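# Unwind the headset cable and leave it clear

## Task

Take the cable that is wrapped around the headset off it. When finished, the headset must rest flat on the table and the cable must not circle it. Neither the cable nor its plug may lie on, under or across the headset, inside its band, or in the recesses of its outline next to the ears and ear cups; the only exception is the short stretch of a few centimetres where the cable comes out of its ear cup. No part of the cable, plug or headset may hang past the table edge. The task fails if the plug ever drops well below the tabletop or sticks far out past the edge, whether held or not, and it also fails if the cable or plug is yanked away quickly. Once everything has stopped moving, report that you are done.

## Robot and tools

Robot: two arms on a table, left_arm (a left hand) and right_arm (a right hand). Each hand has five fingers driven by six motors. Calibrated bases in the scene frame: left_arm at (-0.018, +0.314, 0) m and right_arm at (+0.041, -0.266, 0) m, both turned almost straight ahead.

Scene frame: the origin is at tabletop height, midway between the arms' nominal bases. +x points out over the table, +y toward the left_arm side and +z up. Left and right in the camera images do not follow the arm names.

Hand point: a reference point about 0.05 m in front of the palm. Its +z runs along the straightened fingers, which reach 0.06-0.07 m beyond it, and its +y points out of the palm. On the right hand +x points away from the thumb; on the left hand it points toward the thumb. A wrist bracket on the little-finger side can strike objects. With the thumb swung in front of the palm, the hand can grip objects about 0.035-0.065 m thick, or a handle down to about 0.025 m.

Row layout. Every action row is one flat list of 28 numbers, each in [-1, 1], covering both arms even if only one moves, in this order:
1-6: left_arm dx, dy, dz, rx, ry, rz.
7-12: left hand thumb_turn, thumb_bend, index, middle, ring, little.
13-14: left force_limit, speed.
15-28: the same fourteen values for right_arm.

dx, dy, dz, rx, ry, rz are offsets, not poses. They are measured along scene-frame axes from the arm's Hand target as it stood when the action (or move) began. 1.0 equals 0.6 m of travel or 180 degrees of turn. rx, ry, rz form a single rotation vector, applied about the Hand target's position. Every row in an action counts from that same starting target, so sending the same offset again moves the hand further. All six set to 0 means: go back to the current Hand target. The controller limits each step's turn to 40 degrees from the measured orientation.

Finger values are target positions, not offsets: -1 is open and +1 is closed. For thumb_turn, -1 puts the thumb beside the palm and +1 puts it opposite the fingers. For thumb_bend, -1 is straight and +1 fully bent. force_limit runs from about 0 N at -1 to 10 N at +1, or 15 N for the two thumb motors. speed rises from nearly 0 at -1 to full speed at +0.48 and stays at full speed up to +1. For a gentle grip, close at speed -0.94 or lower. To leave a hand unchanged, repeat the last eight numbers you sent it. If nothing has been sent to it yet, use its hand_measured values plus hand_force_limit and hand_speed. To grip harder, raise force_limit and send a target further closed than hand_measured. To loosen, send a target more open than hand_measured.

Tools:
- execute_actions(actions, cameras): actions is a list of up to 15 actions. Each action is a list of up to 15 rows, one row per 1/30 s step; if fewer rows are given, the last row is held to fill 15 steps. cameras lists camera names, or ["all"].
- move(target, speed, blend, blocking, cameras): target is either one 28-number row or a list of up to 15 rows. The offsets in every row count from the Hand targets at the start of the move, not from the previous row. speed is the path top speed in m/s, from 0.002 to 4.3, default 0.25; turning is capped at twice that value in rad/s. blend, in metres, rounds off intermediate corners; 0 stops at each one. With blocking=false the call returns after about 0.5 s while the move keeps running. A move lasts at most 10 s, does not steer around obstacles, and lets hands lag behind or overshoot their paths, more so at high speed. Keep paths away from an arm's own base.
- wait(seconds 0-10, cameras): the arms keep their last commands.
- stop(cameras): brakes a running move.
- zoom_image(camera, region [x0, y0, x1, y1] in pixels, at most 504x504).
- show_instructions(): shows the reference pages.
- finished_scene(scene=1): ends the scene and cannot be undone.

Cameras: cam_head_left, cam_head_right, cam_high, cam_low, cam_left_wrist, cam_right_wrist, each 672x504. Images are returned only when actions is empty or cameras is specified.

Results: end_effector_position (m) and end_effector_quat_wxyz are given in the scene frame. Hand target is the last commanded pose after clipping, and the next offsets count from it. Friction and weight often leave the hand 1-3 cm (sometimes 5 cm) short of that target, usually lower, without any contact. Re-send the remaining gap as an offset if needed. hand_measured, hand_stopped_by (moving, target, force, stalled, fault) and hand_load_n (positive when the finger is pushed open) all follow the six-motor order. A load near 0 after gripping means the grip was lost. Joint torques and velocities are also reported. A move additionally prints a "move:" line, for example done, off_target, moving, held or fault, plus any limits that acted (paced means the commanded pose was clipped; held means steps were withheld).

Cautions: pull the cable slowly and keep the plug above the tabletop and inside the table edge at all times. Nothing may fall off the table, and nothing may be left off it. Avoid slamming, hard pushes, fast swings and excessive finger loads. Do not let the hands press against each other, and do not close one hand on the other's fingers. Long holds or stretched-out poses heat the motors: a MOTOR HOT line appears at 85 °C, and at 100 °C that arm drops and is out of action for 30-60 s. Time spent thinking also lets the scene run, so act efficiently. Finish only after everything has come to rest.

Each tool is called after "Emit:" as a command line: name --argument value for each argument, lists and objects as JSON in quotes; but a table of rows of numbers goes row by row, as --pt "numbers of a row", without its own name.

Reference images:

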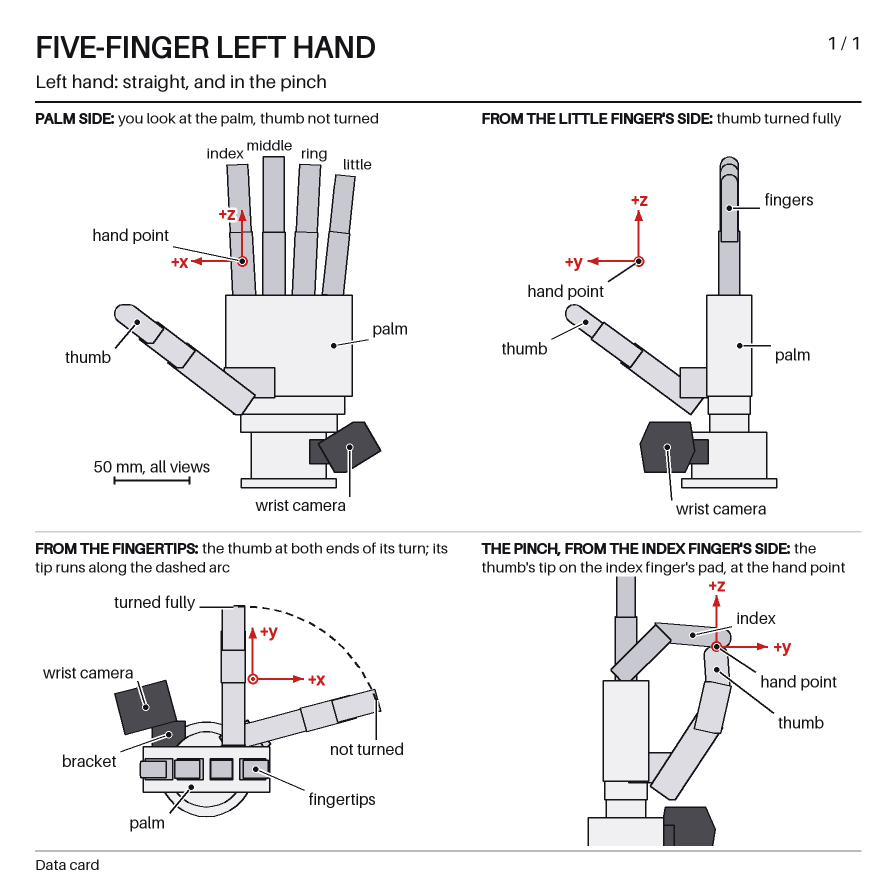

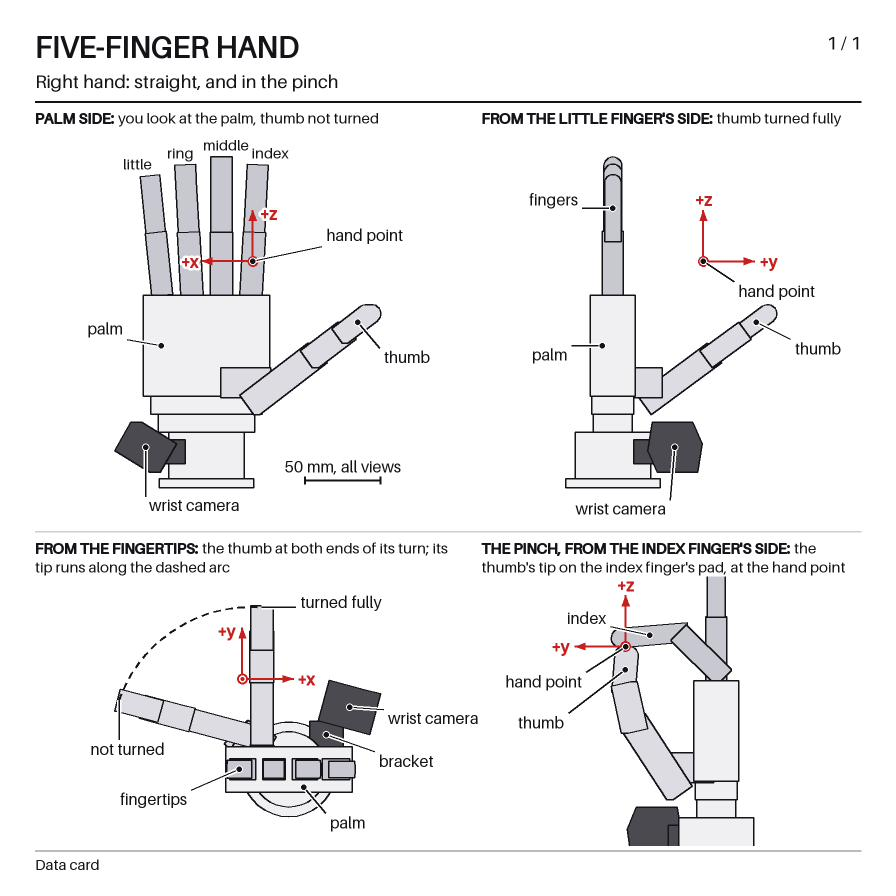

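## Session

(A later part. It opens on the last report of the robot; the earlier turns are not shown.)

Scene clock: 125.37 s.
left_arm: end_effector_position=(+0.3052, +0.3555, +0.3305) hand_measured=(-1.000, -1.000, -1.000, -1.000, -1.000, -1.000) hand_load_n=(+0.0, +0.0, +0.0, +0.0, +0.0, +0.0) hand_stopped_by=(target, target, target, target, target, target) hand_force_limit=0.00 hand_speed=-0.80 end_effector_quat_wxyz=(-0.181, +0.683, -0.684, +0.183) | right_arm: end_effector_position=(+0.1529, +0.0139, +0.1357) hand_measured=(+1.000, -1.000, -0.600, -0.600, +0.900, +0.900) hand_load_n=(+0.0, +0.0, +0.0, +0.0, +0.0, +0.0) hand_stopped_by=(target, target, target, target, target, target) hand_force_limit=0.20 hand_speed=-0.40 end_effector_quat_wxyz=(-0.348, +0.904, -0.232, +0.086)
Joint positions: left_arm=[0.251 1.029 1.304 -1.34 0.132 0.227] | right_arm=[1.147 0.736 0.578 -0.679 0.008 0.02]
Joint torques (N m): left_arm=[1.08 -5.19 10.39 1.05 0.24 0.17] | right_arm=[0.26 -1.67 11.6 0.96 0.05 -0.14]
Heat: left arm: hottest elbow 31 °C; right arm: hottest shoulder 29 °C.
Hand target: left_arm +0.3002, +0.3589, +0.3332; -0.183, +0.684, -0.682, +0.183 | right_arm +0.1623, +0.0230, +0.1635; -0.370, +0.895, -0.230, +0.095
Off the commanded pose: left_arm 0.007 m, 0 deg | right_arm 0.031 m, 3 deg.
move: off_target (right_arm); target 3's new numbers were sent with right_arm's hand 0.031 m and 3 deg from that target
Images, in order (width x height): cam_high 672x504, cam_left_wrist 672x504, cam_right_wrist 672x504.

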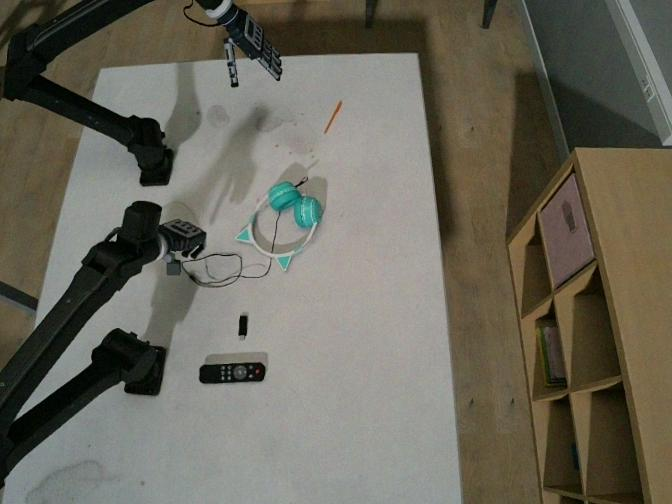

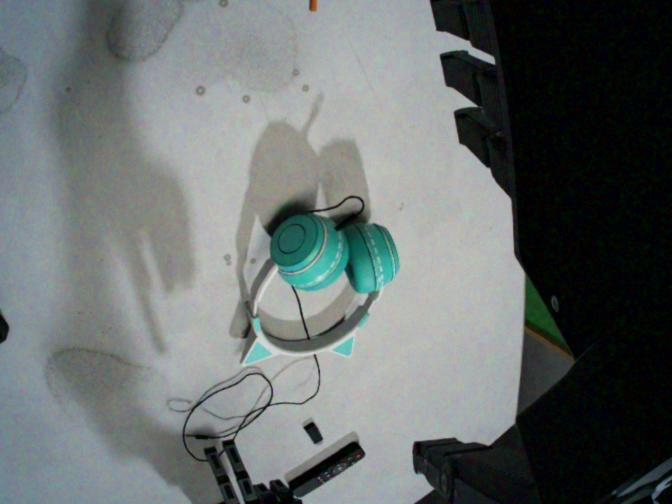

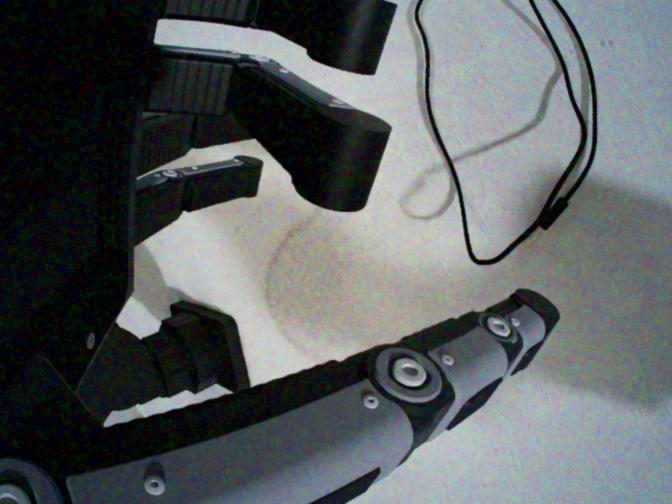

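Emit:
move --target '[0,0,0,0,0,0,-1,-1,-1,-1,-1,-1,0,-0.8, 0.23,0.092,-0.083,0,0,-0.05,1,-0.6,-0.2,-0.2,0.9,0.9,0.2,0]' --speed 0.15 --cameras '["cam_left_wrist","cam_high","cam_right_wrist"]'

Emit:
zoom_image --camera "cam_left_wrist" --region '[180, 200, 420, 440]'

Scene clock: 130.13 s.
left_arm: end_effector_position=(+0.3052, +0.3555, +0.3305) hand_measured=(-1.000, -1.000, -1.000, -1.000, -1.000, -1.000) hand_load_n=(+0.0, +0.0, +0.0, +0.0, +0.0, +0.0) hand_stopped_by=(target, target, target, target, target, target) hand_force_limit=0.00 hand_speed=-0.80 end_effector_quat_wxyz=(-0.181, +0.683, -0.684, +0.183) | right_arm: end_effector_position=(+0.2820, +0.0632, +0.0970) hand_measured=(+1.000, -0.600, -0.200, -0.200, +0.900, +0.900) hand_load_n=(+0.0, +0.0, +0.0, +0.0, +0.0, +0.0) hand_stopped_by=(target, target, target, target, target, target) hand_force_limit=0.20 hand_speed=0.00 end_effector_quat_wxyz=(-0.344, +0.881, -0.304, +0.114)
Joint positions: left_arm=[0.251 1.029 1.304 -1.34 0.132 0.227] | right_arm=[0.904 1.148 0.691 -0.373 -0.047 -0.041]
Joint torques (N m): left_arm=[0.91 -5.01 10.43 1.07 0.25 0.19] | right_arm=[0.38 -3.6 10.78 1.77 -0.18 -0.13]
Heat: left arm: hottest elbow 31 °C; right arm: hottest shoulder 29 °C.
Hand target: left_arm +0.3002, +0.3589, +0.3332; -0.183, +0.684, -0.682, +0.183 | right_arm +0.3002, +0.0782, +0.1136; -0.362, +0.874, -0.300, +0.124
Off the commanded pose: left_arm 0.007 m, 0 deg | right_arm 0.029 m, 2 deg.
move: off_target (right_arm)
Images, in order (width x height): cam_high 672x504, cam_left_wrist 672x504, cam_right_wrist 672x504.

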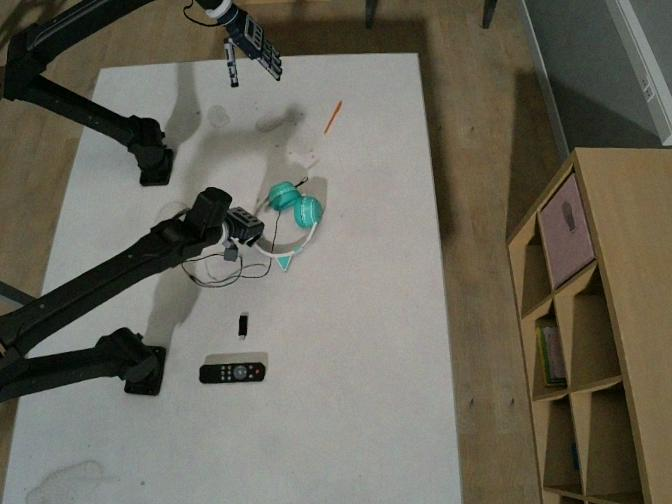

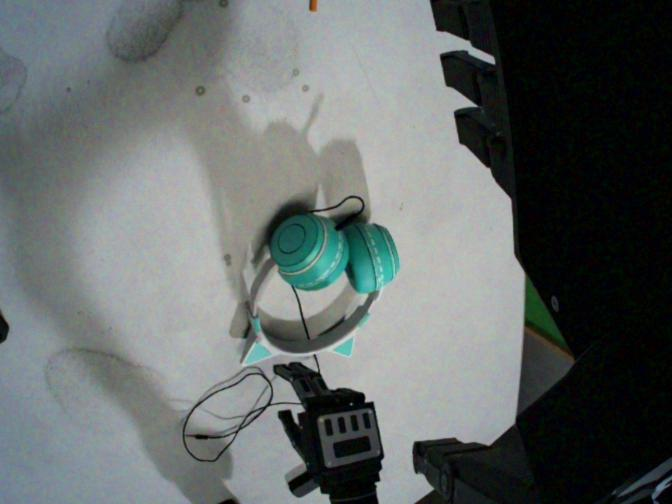

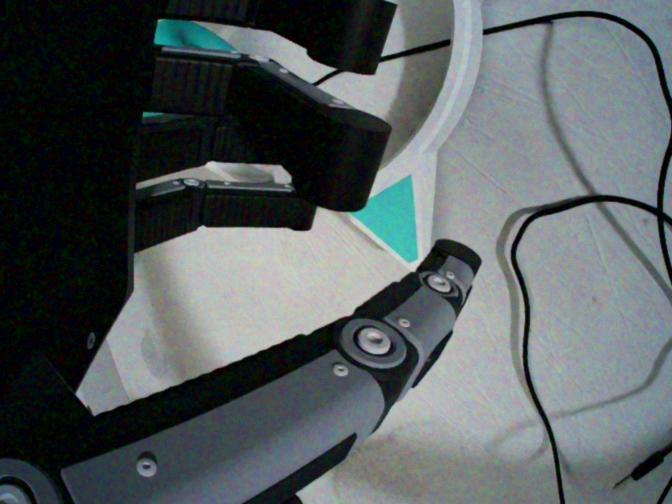

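Scaled by 2.100 from the camera's 672x504 image, which has a finer 960x720 frame.

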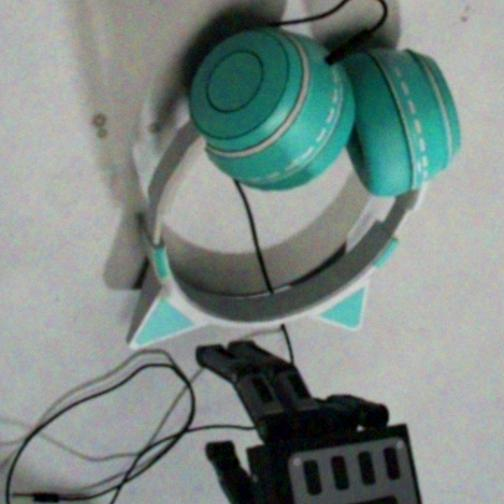

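Emit:
move --target '[0,0,0,0,0,0,-1,-1,-1,-1,-1,-1,0,-0.8, 0.025,-0.053,-0.09,0,0,0,1,-0.6,-0.2,-0.2,0.9,0.9,0.2,0]' --speed 0.1 --cameras '["cam_left_wrist","cam_right_wrist"]'

Emit:
zoom_image --camera "cam_left_wrist" --region '[180, 200, 420, 440]'

Scene clock: 133.07 s.
left_arm: end_effector_position=(+0.3052, +0.3555, +0.3305) hand_measured=(-1.000, -1.000, -1.000, -1.000, -1.000, -1.000) hand_load_n=(+0.0, +0.0, +0.0, +0.0, +0.0, +0.0) hand_stopped_by=(target, target, target, target, target, target) hand_force_limit=0.00 hand_speed=-0.80 end_effector_quat_wxyz=(-0.181, +0.683, -0.684, +0.183) | right_arm: end_effector_position=(+0.3123, +0.0495, +0.0676) hand_measured=(+1.000, -0.600, -0.200, -0.200, +0.900, +0.900) hand_load_n=(+0.0, +0.0, +0.0, +0.0, +0.0, +0.5) hand_stopped_by=(target, target, target, target, target, target) hand_force_limit=0.20 hand_speed=0.00 end_effector_quat_wxyz=(-0.366, +0.872, -0.300, +0.123)
Joint positions: left_arm=[0.251 1.029 1.304 -1.34 0.132 0.227] | right_arm=[0.805 1.21 0.628 -0.203 -0.118 -0.11]
Joint torques (N m): left_arm=[1.14 -5.3 10.41 1.05 0.25 0.17] | right_arm=[0.15 -3.96 6.61 1.84 -0.22 -0.17]
Heat: left arm: hottest elbow 31 °C; right arm: hottest shoulder 29 °C.
Hand target: left_arm +0.3002, +0.3589, +0.3332; -0.183, +0.684, -0.682, +0.183 | right_arm +0.3153, +0.0465, +0.0597; -0.362, +0.874, -0.300, +0.124
Off the commanded pose: left_arm 0.007 m, 0 deg | right_arm 0.009 m, 1 deg.
move: done
Images, in order (width x height): cam_left_wrist 672x504, cam_right_wrist 672x504.

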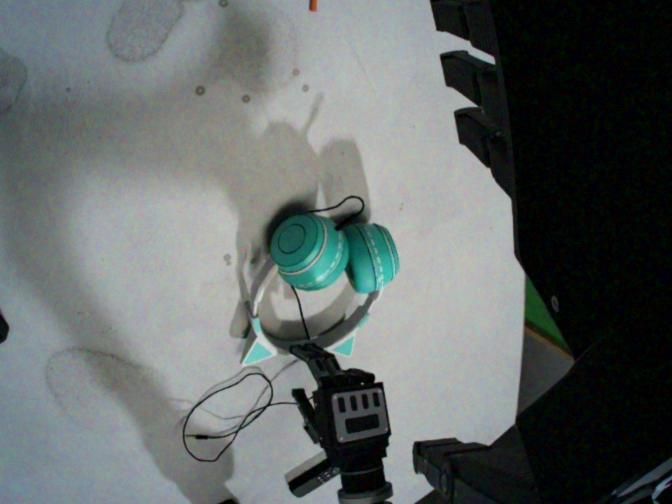

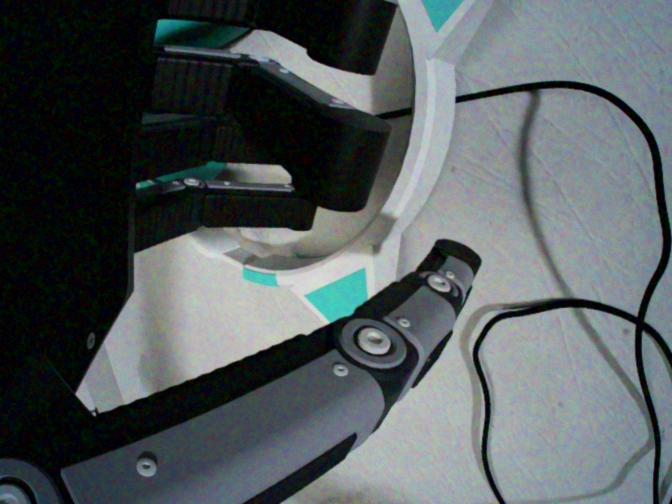

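Scaled by 2.100 from the camera's 672x504 image, which has a finer 960x720 frame.

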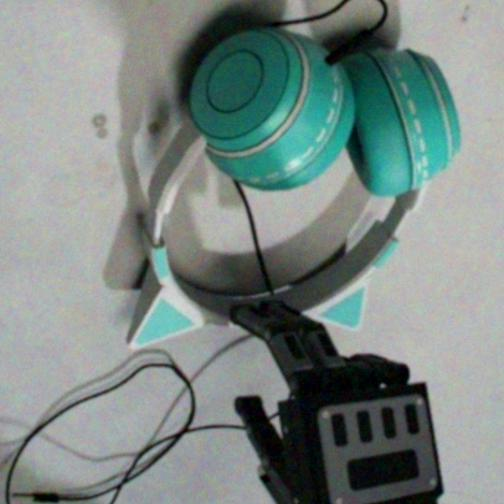

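Emit:
move --target '[0,0,0,0,0,0,-1,-1,-1,-1,-1,-1,0,-0.8, -0.0125,-0.015,-0.055,0,0,0,1,-0.6,-0.2,-0.2,0.9,0.9,0.2,0]' --speed 0.08 --cameras '["cam_left_wrist","cam_right_wrist","cam_low"]'

Emit:
zoom_image --camera "cam_left_wrist" --region '[180, 200, 420, 440]'

Emit:
zoom_image --camera "cam_low" --region '[150, 230, 290, 330]'

Scene clock: 135.17 s.
left_arm: end_effector_position=(+0.3052, +0.3555, +0.3305) hand_measured=(-1.000, -1.000, -1.000, -1.000, -1.000, -1.000) hand_load_n=(+0.0, +0.0, +0.0, +0.0, +0.0, +0.0) hand_stopped_by=(target, target, target, target, target, target) hand_force_limit=0.00 hand_speed=-0.80 end_effector_quat_wxyz=(-0.181, +0.683, -0.684, +0.183) | right_arm: end_effector_position=(+0.3077, +0.0434, +0.0380) hand_measured=(+1.000, -0.600, -0.200, -0.200, +0.900, +0.900) hand_load_n=(+0.0, +0.0, +0.5, +0.0, +0.0, +0.5) hand_stopped_by=(target, target, target, target, target, target) hand_force_limit=0.20 hand_speed=0.00 end_effector_quat_wxyz=(-0.370, +0.870, -0.299, +0.126)
Joint positions: left_arm=[0.251 1.029 1.304 -1.34 0.132 0.227] | right_arm=[0.801 1.249 0.558 -0.084 -0.121 -0.113]
Joint torques (N m): left_arm=[1.14 -5.07 10.39 1.03 0.24 0.17] | right_arm=[0.21 -3.78 5.76 1.73 -0.25 -0.16]
Heat: left arm: hottest elbow 31 °C; right arm: hottest shoulder 29 °C.
Hand target: left_arm +0.3002, +0.3589, +0.3332; -0.183, +0.684, -0.682, +0.183 | right_arm +0.3078, +0.0375, +0.0267; -0.362, +0.874, -0.300, +0.124
Off the commanded pose: left_arm 0.007 m, 0 deg | right_arm 0.013 m, 1 deg.
move: off_target (right_arm)
Images, in order (width x height): cam_low 672x504, cam_left_wrist 672x504, cam_right_wrist 672x504.

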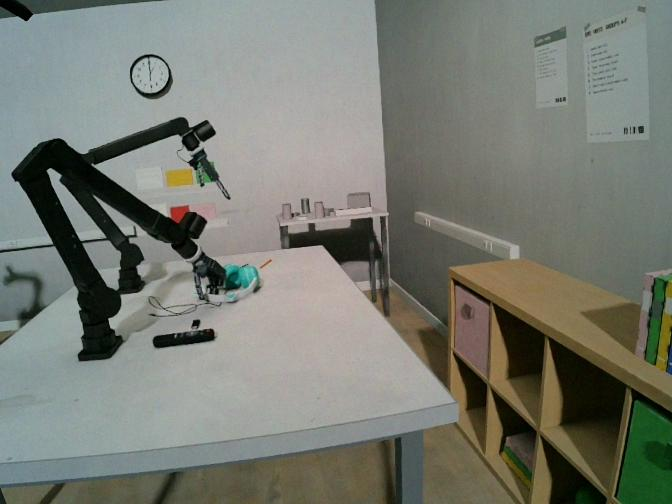

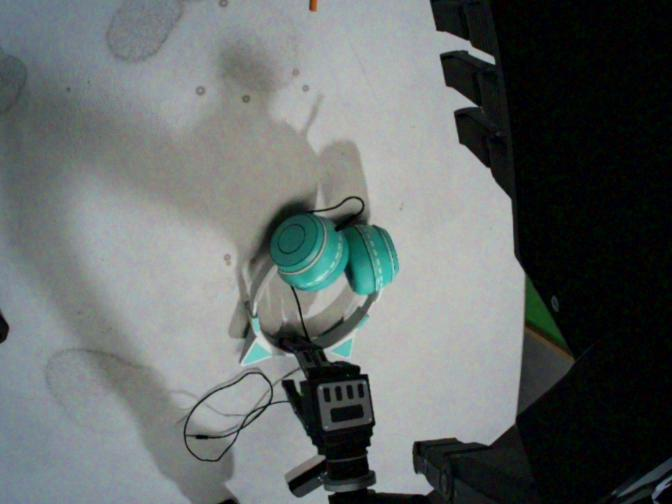

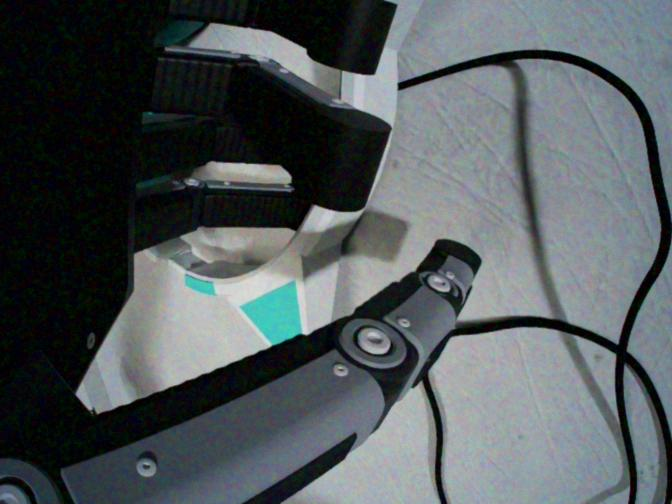

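Scaled by 2.100 from the camera's 672x504 image, which has a finer 960x720 frame.

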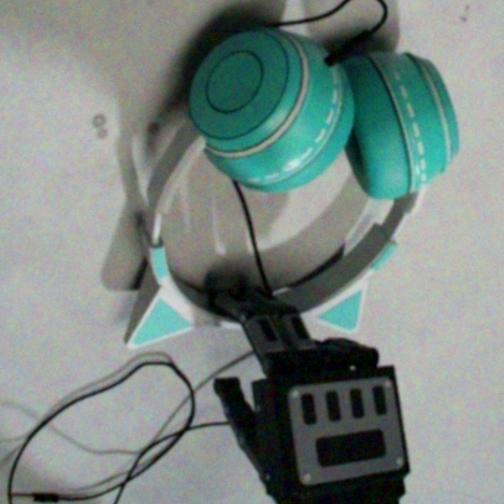

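Scaled by 3.600.

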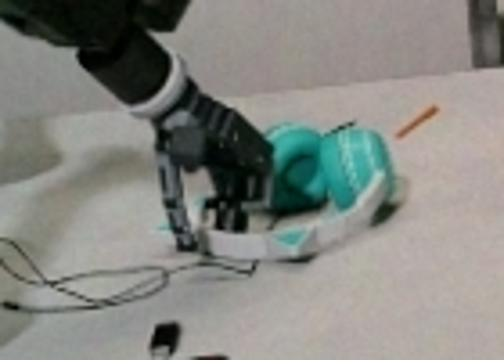

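Emit:
move --pt "0 0 0 0 0 0 -1 -1 -1 -1 -1 -1 0 -0.8 -0.002 -0.004 -0.028 0 0 0 1 -0.6 -0.2 -0.2 0.9 0.9 0.2 -0.5" --pt "0 0 0 0 0 0 -1 -1 -1 -1 -1 -1 0 -0.8 -0.002 -0.004 -0.028 0 0 0 1 0.0 0.5 0.5 0.9 0.9 0.3 -0.7" --speed 0.08 --cameras '["cam_left_wrist","cam_right_wrist","cam_low"]'

Emit:
zoom_image --camera "cam_left_wrist" --region '[180, 200, 420, 440]'

Emit:
zoom_image --camera "cam_low" --region '[150, 230, 290, 330]'

Scene clock: 137.97 s.
left_arm: end_effector_position=(+0.3052, +0.3555, +0.3305) hand_measured=(-1.000, -1.000, -1.000, -1.000, -1.000, -1.000) hand_load_n=(+0.0, +0.0, +0.0, +0.0, +0.0, +0.0) hand_stopped_by=(target, target, target, target, target, target) hand_force_limit=0.00 hand_speed=-0.80 end_effector_quat_wxyz=(-0.181, +0.683, -0.684, +0.183) | right_arm: end_effector_position=(+0.3077, +0.0415, +0.0206) hand_measured=(+1.000, -0.382, +0.238, +0.210, +0.900, +0.900) hand_load_n=(+0.0, +10.5, +5.0, +8.0, +0.0, +0.5) hand_stopped_by=(target, force, force, force, target, target) hand_force_limit=0.30 hand_speed=-0.70 end_effector_quat_wxyz=(-0.372, +0.870, -0.299, +0.126)
Joint positions: left_arm=[0.251 1.029 1.304 -1.34 0.132 0.227] | right_arm=[0.795 1.289 0.529 -0.009 -0.126 -0.116]
Joint torques (N m): left_arm=[1.03 -5.19 10.4 1.03 0.24 0.18] | right_arm=[0.38 -4.01 5.59 1.43 -0.15 -0.16]
Heat: left arm: hottest elbow 31 °C; right arm: hottest shoulder 29 °C.
Hand target: left_arm +0.3002, +0.3589, +0.3332; -0.183, +0.684, -0.682, +0.183 | right_arm +0.3066, +0.0350, +0.0099; -0.362, +0.874, -0.300, +0.124
Off the commanded pose: left_arm 0.007 m, 0 deg | right_arm 0.013 m, 1 deg.
move: off_target (right_arm); target 2's new numbers were sent with right_arm's hand 0.021 m and 2 deg from that target
Images, in order (width x height): cam_low 672x504, cam_left_wrist 672x504, cam_right_wrist 672x504.

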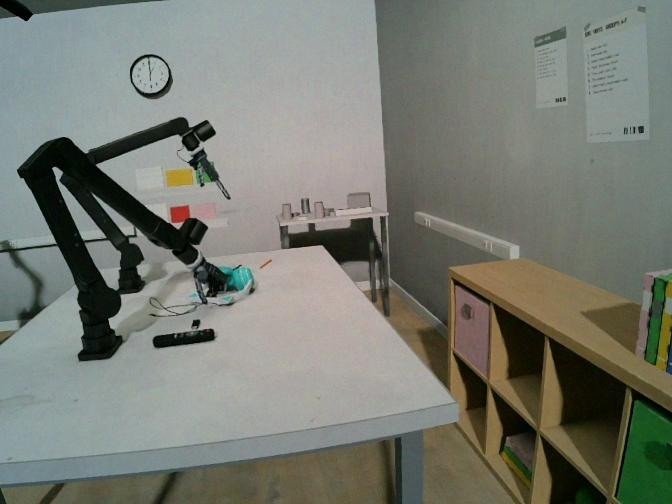

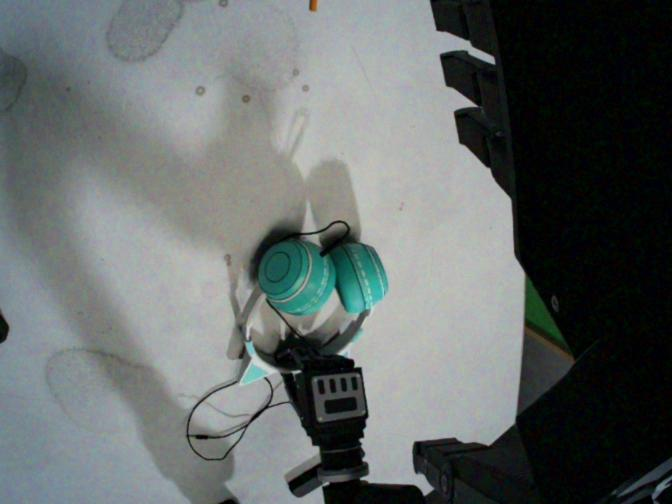

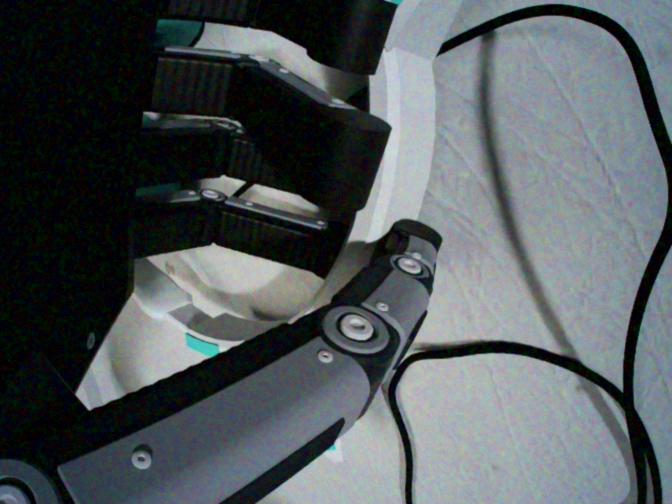

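Scaled by 2.100 from the camera's 672x504 image, which has a finer 960x720 frame.

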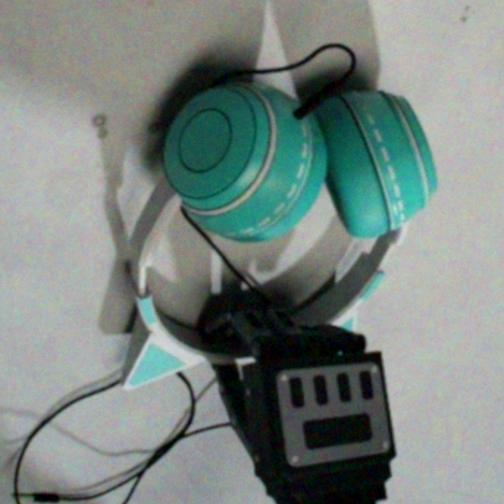

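Scaled by 3.600.

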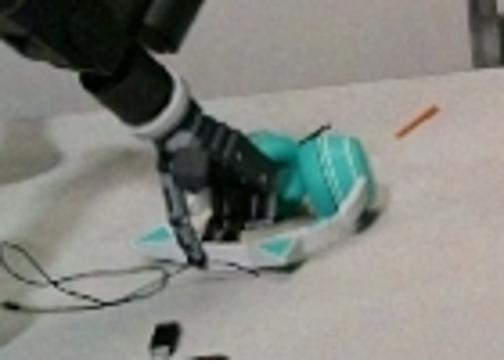

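Emit:
move --pt "0 0 0 0 0 0 -1 -1 -1 -1 -1 -1 0 -0.8 0.02 0.03 0.18 0 0 0 1 0.0 0.5 0.5 0.9 0.9 0.3 -0.7" --speed 0.06 --cameras '["cam_left_wrist","cam_right_wrist","cam_low","cam_head_left"]'

Emit:
zoom_image --camera "cam_left_wrist" --region '[180, 200, 420, 440]'

Emit:
zoom_image --camera "cam_low" --region '[150, 230, 290, 330]'

Scene clock: 141.93 s.
left_arm: end_effector_position=(+0.3052, +0.3555, +0.3305) hand_measured=(-1.000, -1.000, -1.000, -1.000, -1.000, -1.000) hand_load_n=(+0.0, +0.0, +0.0, +0.0, +0.0, +0.0) hand_stopped_by=(target, target, target, target, target, target) hand_force_limit=0.00 hand_speed=-0.80 end_effector_quat_wxyz=(-0.181, +0.683, -0.684, +0.183) | right_arm: end_effector_position=(+0.3067, +0.0387, +0.0899) hand_measured=(+1.000, -0.382, +0.238, +0.210, +0.900, +0.900) hand_load_n=(+0.0, +3.0, +4.0, +3.5, +0.0, +0.0) hand_stopped_by=(target, force, force, force, target, target) hand_force_limit=0.30 hand_speed=-0.70 end_effector_quat_wxyz=(-0.340, +0.882, -0.307, +0.112)
Joint positions: left_arm=[0.251 1.029 1.304 -1.34 0.132 0.227] | right_arm=[0.795 1.164 0.687 -0.37 -0.118 -0.116]
Joint torques (N m): left_arm=[1.03 -5.13 10.44 1.07 0.25 0.17] | right_arm=[1.85 -6.18 10.78 0.95 -0.01 -0.04]
Heat: left arm: hottest elbow 31 °C; right arm: hottest shoulder 29 °C.
Hand target: left_arm +0.3002, +0.3589, +0.3332; -0.183, +0.684, -0.682, +0.183 | right_arm +0.3186, +0.0531, +0.1179; -0.362, +0.874, -0.300, +0.124
Off the commanded pose: left_arm 0.007 m, 0 deg | right_arm 0.034 m, 3 deg.
move: off_target (right_arm)
Images, in order (width x height): cam_head_left 672x504, cam_low 672x504, cam_left_wrist 672x504, cam_right_wrist 672x504.

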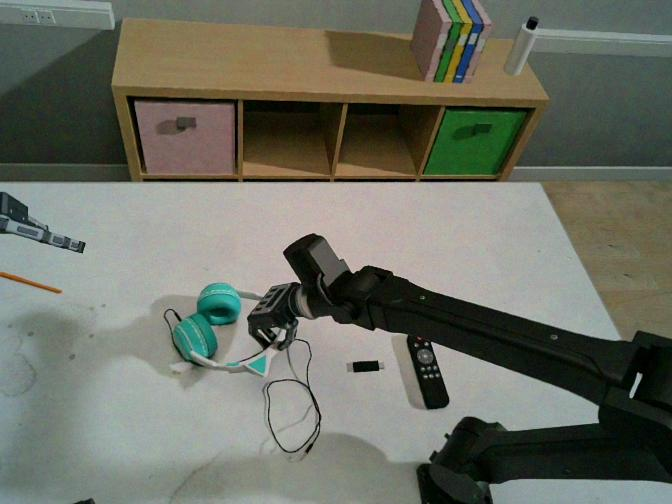

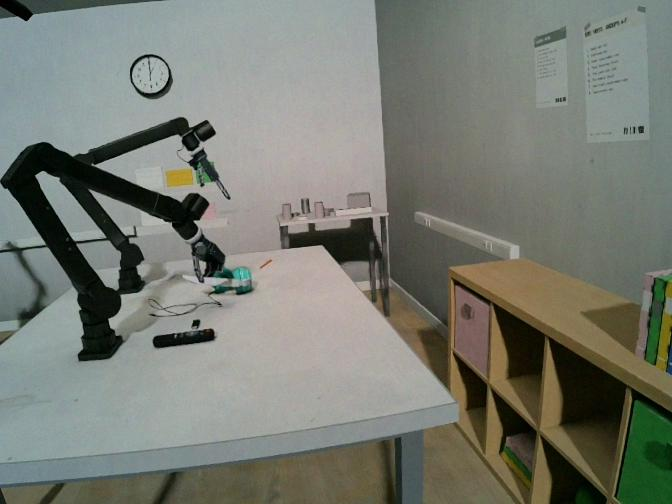

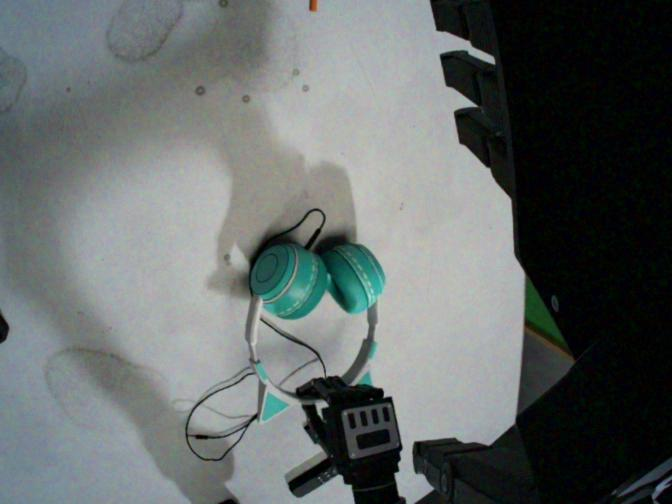

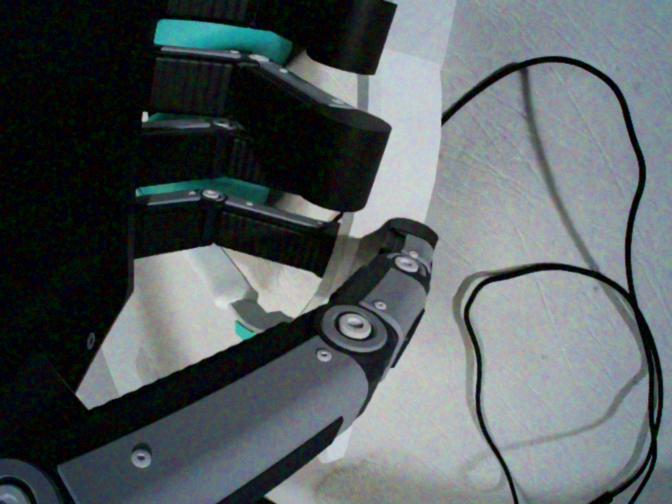

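Scaled by 2.100 from the camera's 672x504 image, which has a finer 960x720 frame.

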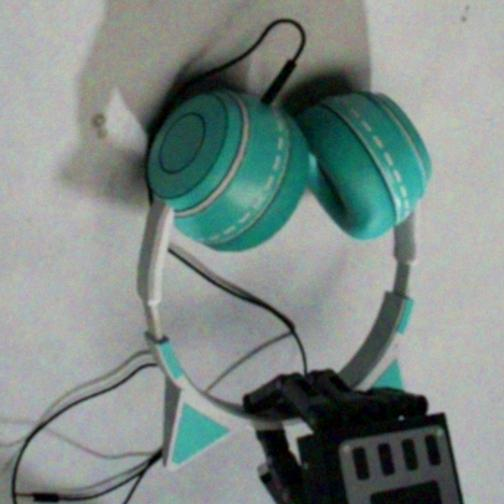

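Scaled by 3.600.

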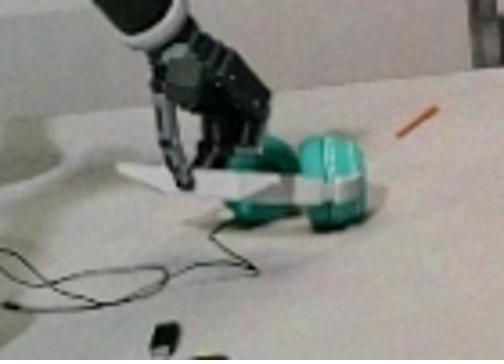

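Emit:
move --pt "0 0 0 0 0 0 -1 -1 -1 -1 -1 -1 0 -0.8 0.02 0.03 0.2 0 0 0 1 0.0 0.5 0.5 0.9 0.9 0.3 -0.7" --speed 0.07 --cameras '["cam_left_wrist","cam_right_wrist","cam_low","cam_head_left"]'

Emit:
zoom_image --camera "cam_low" --region '[150, 210, 290, 330]'

Scene clock: 145.47 s.
left_arm: end_effector_position=(+0.3052, +0.3555, +0.3305) hand_measured=(-1.000, -1.000, -1.000, -1.000, -1.000, -1.000) hand_load_n=(+0.0, +0.0, +0.0, +0.0, +0.0, +0.0) hand_stopped_by=(target, target, target, target, target, target) hand_force_limit=0.00 hand_speed=-0.80 end_effector_quat_wxyz=(-0.181, +0.683, -0.684, +0.183) | right_arm: end_effector_position=(+0.3192, +0.0529, +0.1953) hand_measured=(+1.000, -0.382, +0.236, +0.210, +0.900, +0.900) hand_load_n=(-4.5, +10.0, +10.5, +11.5, +0.0, +0.0) hand_stopped_by=(target, force, force, force, target, target) hand_force_limit=0.30 hand_speed=-0.70 end_effector_quat_wxyz=(-0.325, +0.888, -0.308, +0.107)
Joint positions: left_arm=[0.251 1.029 1.304 -1.34 0.132 0.227] | right_arm=[0.805 1.135 0.97 -0.713 -0.109 -0.116]
Joint torques (N m): left_arm=[1.03 -5.07 10.43 1.05 0.24 0.18] | right_arm=[2.26 -6.71 12.89 1.25 -0.03 0.06]
Heat: left arm: hottest elbow 31 °C; right arm: hottest shoulder 29 °C.
Hand target: left_arm +0.3002, +0.3589, +0.3332; -0.183, +0.684, -0.682, +0.183 | right_arm +0.3306, +0.0711, +0.2380; -0.362, +0.874, -0.300, +0.124
Off the commanded pose: left_arm 0.007 m, 0 deg | right_arm 0.048 m, 5 deg.
move: off_target (right_arm)
Images, in order (width x height): cam_head_left 672x504, cam_low 672x504, cam_left_wrist 672x504, cam_right_wrist 672x504.

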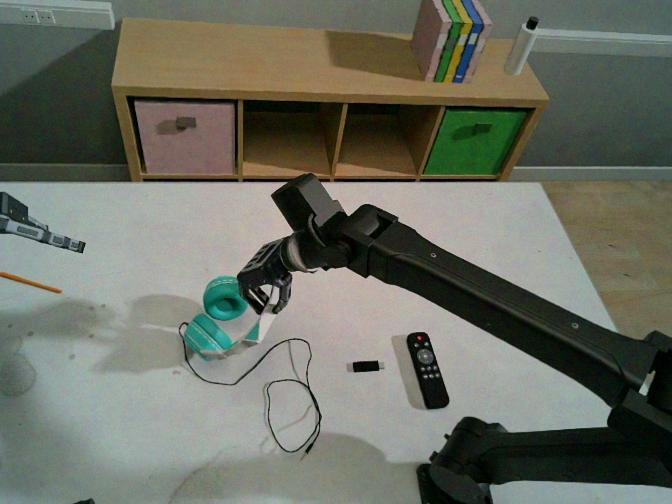

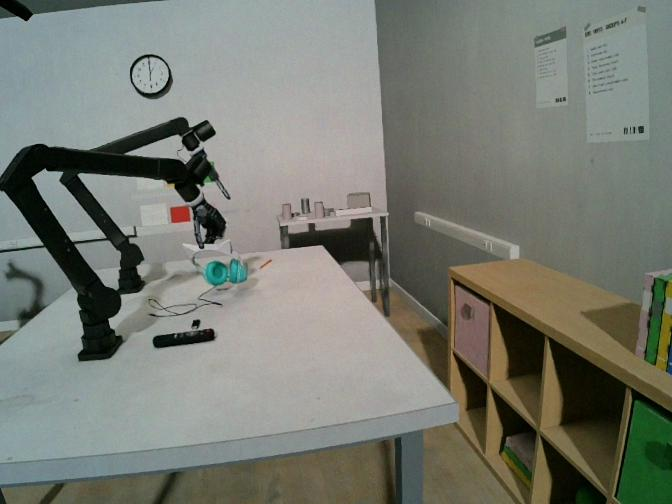

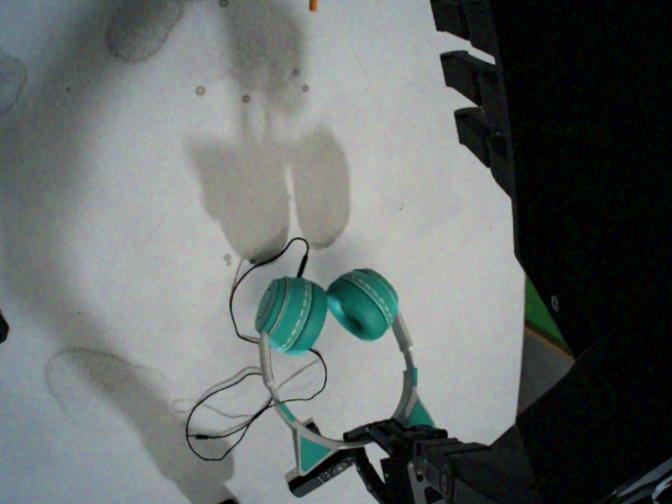

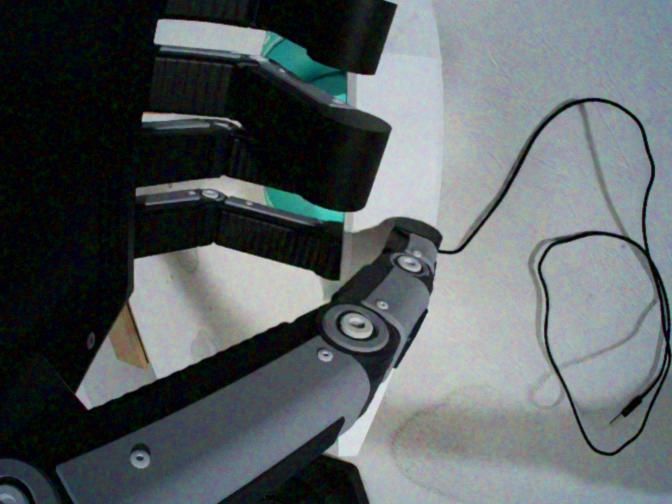

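Scaled by 3.600.

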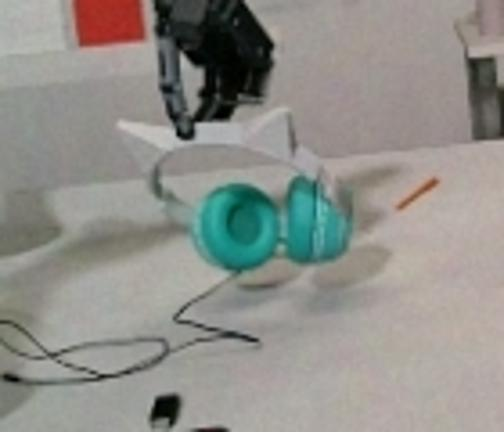

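Emit:
move --pt "0 0 0 0 0 0 -1 -1 -1 -1 -1 -1 0 -0.8 0.0 0.0 0.04 0 0 0 1 0.0 0.5 0.5 0.9 0.9 0.3 -0.7" --pt "0 0 0 0 0 0 -1 -1 -1 -1 -1 -1 0 -0.8 0.233 -0.11 0.03 0 0 0 1 0.0 0.5 0.5 0.9 0.9 0.3 -0.7" --speed 0.08 --blend 0.02 --cameras '["cam_left_wrist","cam_right_wrist","cam_low","cam_head_left","cam_high"]'

Emit:
zoom_image --camera "cam_low" --region '[170, 210, 330, 330]'

Scene clock: 150.37 s.
left_arm: end_effector_position=(+0.3052, +0.3555, +0.3305) hand_measured=(-1.000, -1.000, -1.000, -1.000, -1.000, -1.000) hand_load_n=(+0.0, +0.0, +0.0, +0.0, +0.0, +0.0) hand_stopped_by=(target, target, target, target, target, target) hand_force_limit=0.00 hand_speed=-0.80 end_effector_quat_wxyz=(-0.181, +0.683, -0.684, +0.183) | right_arm: end_effector_position=(+0.4483, -0.0018, +0.2253) hand_measured=(+1.000, -0.382, +0.236, +0.210, +0.900, +0.900) hand_load_n=(-4.5, +10.0, +11.0, +11.5, +0.0, +0.0) hand_stopped_by=(target, force, force, force, target, target) hand_force_limit=0.30 hand_speed=-0.70 end_effector_quat_wxyz=(-0.341, +0.882, -0.309, +0.104)
Joint positions: left_arm=[0.251 1.029 1.304 -1.34 0.132 0.227] | right_arm=[0.486 1.329 1.207 -0.787 -0.33 -0.352]
Joint torques (N m): left_arm=[0.79 -5.07 10.43 1.03 0.23 0.18] | right_arm=[0.44 -7.36 13.01 1.16 -0.53 -0.1]
Motor temperatures (°C): left_arm=[29 25 31 25 26 27] | right_arm=[27 29 30 26 27 26]
Heat: left arm: hottest elbow 31 °C; right arm: hottest elbow 30 °C.
Hand target: left_arm +0.3002, +0.3589, +0.3332; -0.183, +0.684, -0.682, +0.183 | right_arm +0.4705, +0.0050, +0.2558; -0.362, +0.874, -0.300, +0.124
Off the commanded pose: left_arm 0.007 m, 0 deg | right_arm 0.038 m, 4 deg.
move: off_target (right_arm); blend cut to 0.0121 m at target 1
Images, in order (width x height): cam_head_left 672x504, cam_high 672x504, cam_low 672x504, cam_left_wrist 672x504, cam_right_wrist 672x504.

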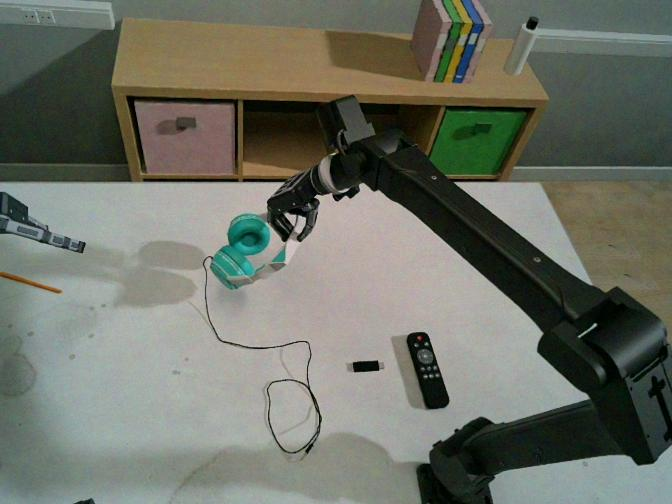

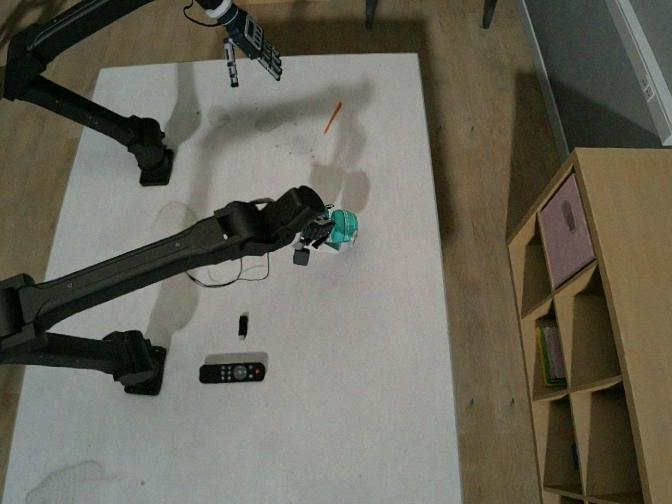

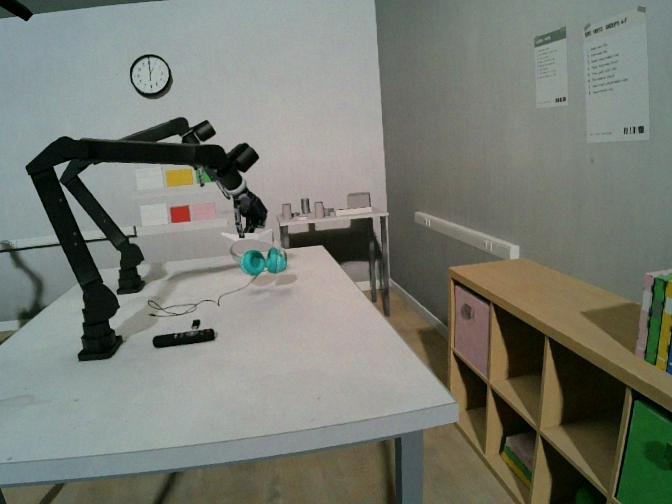

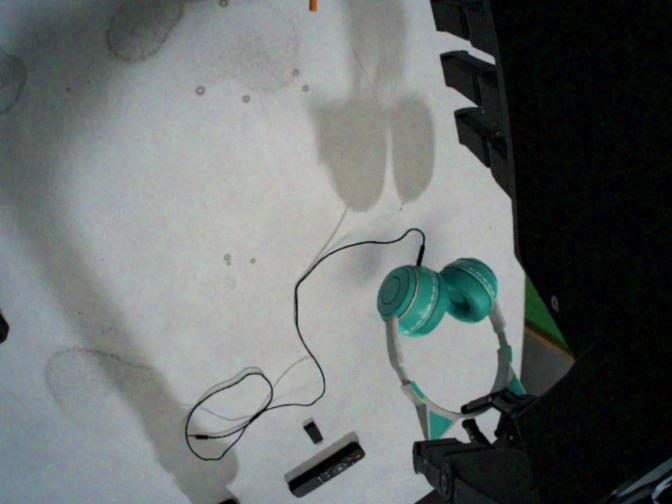

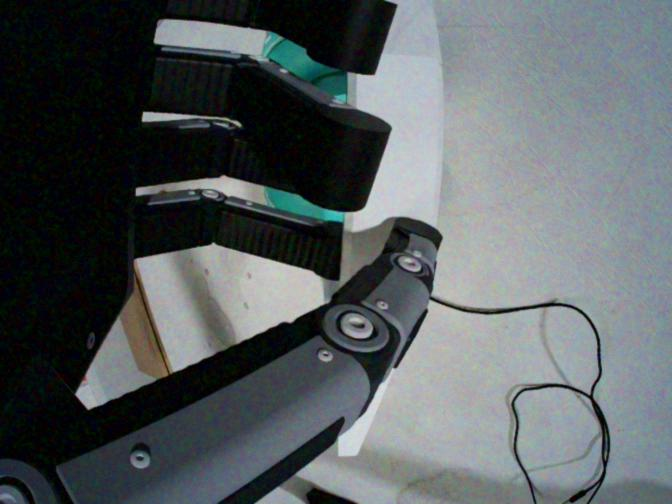

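Scaled by 3.150.

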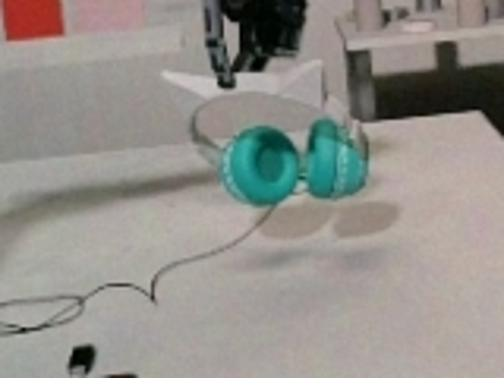

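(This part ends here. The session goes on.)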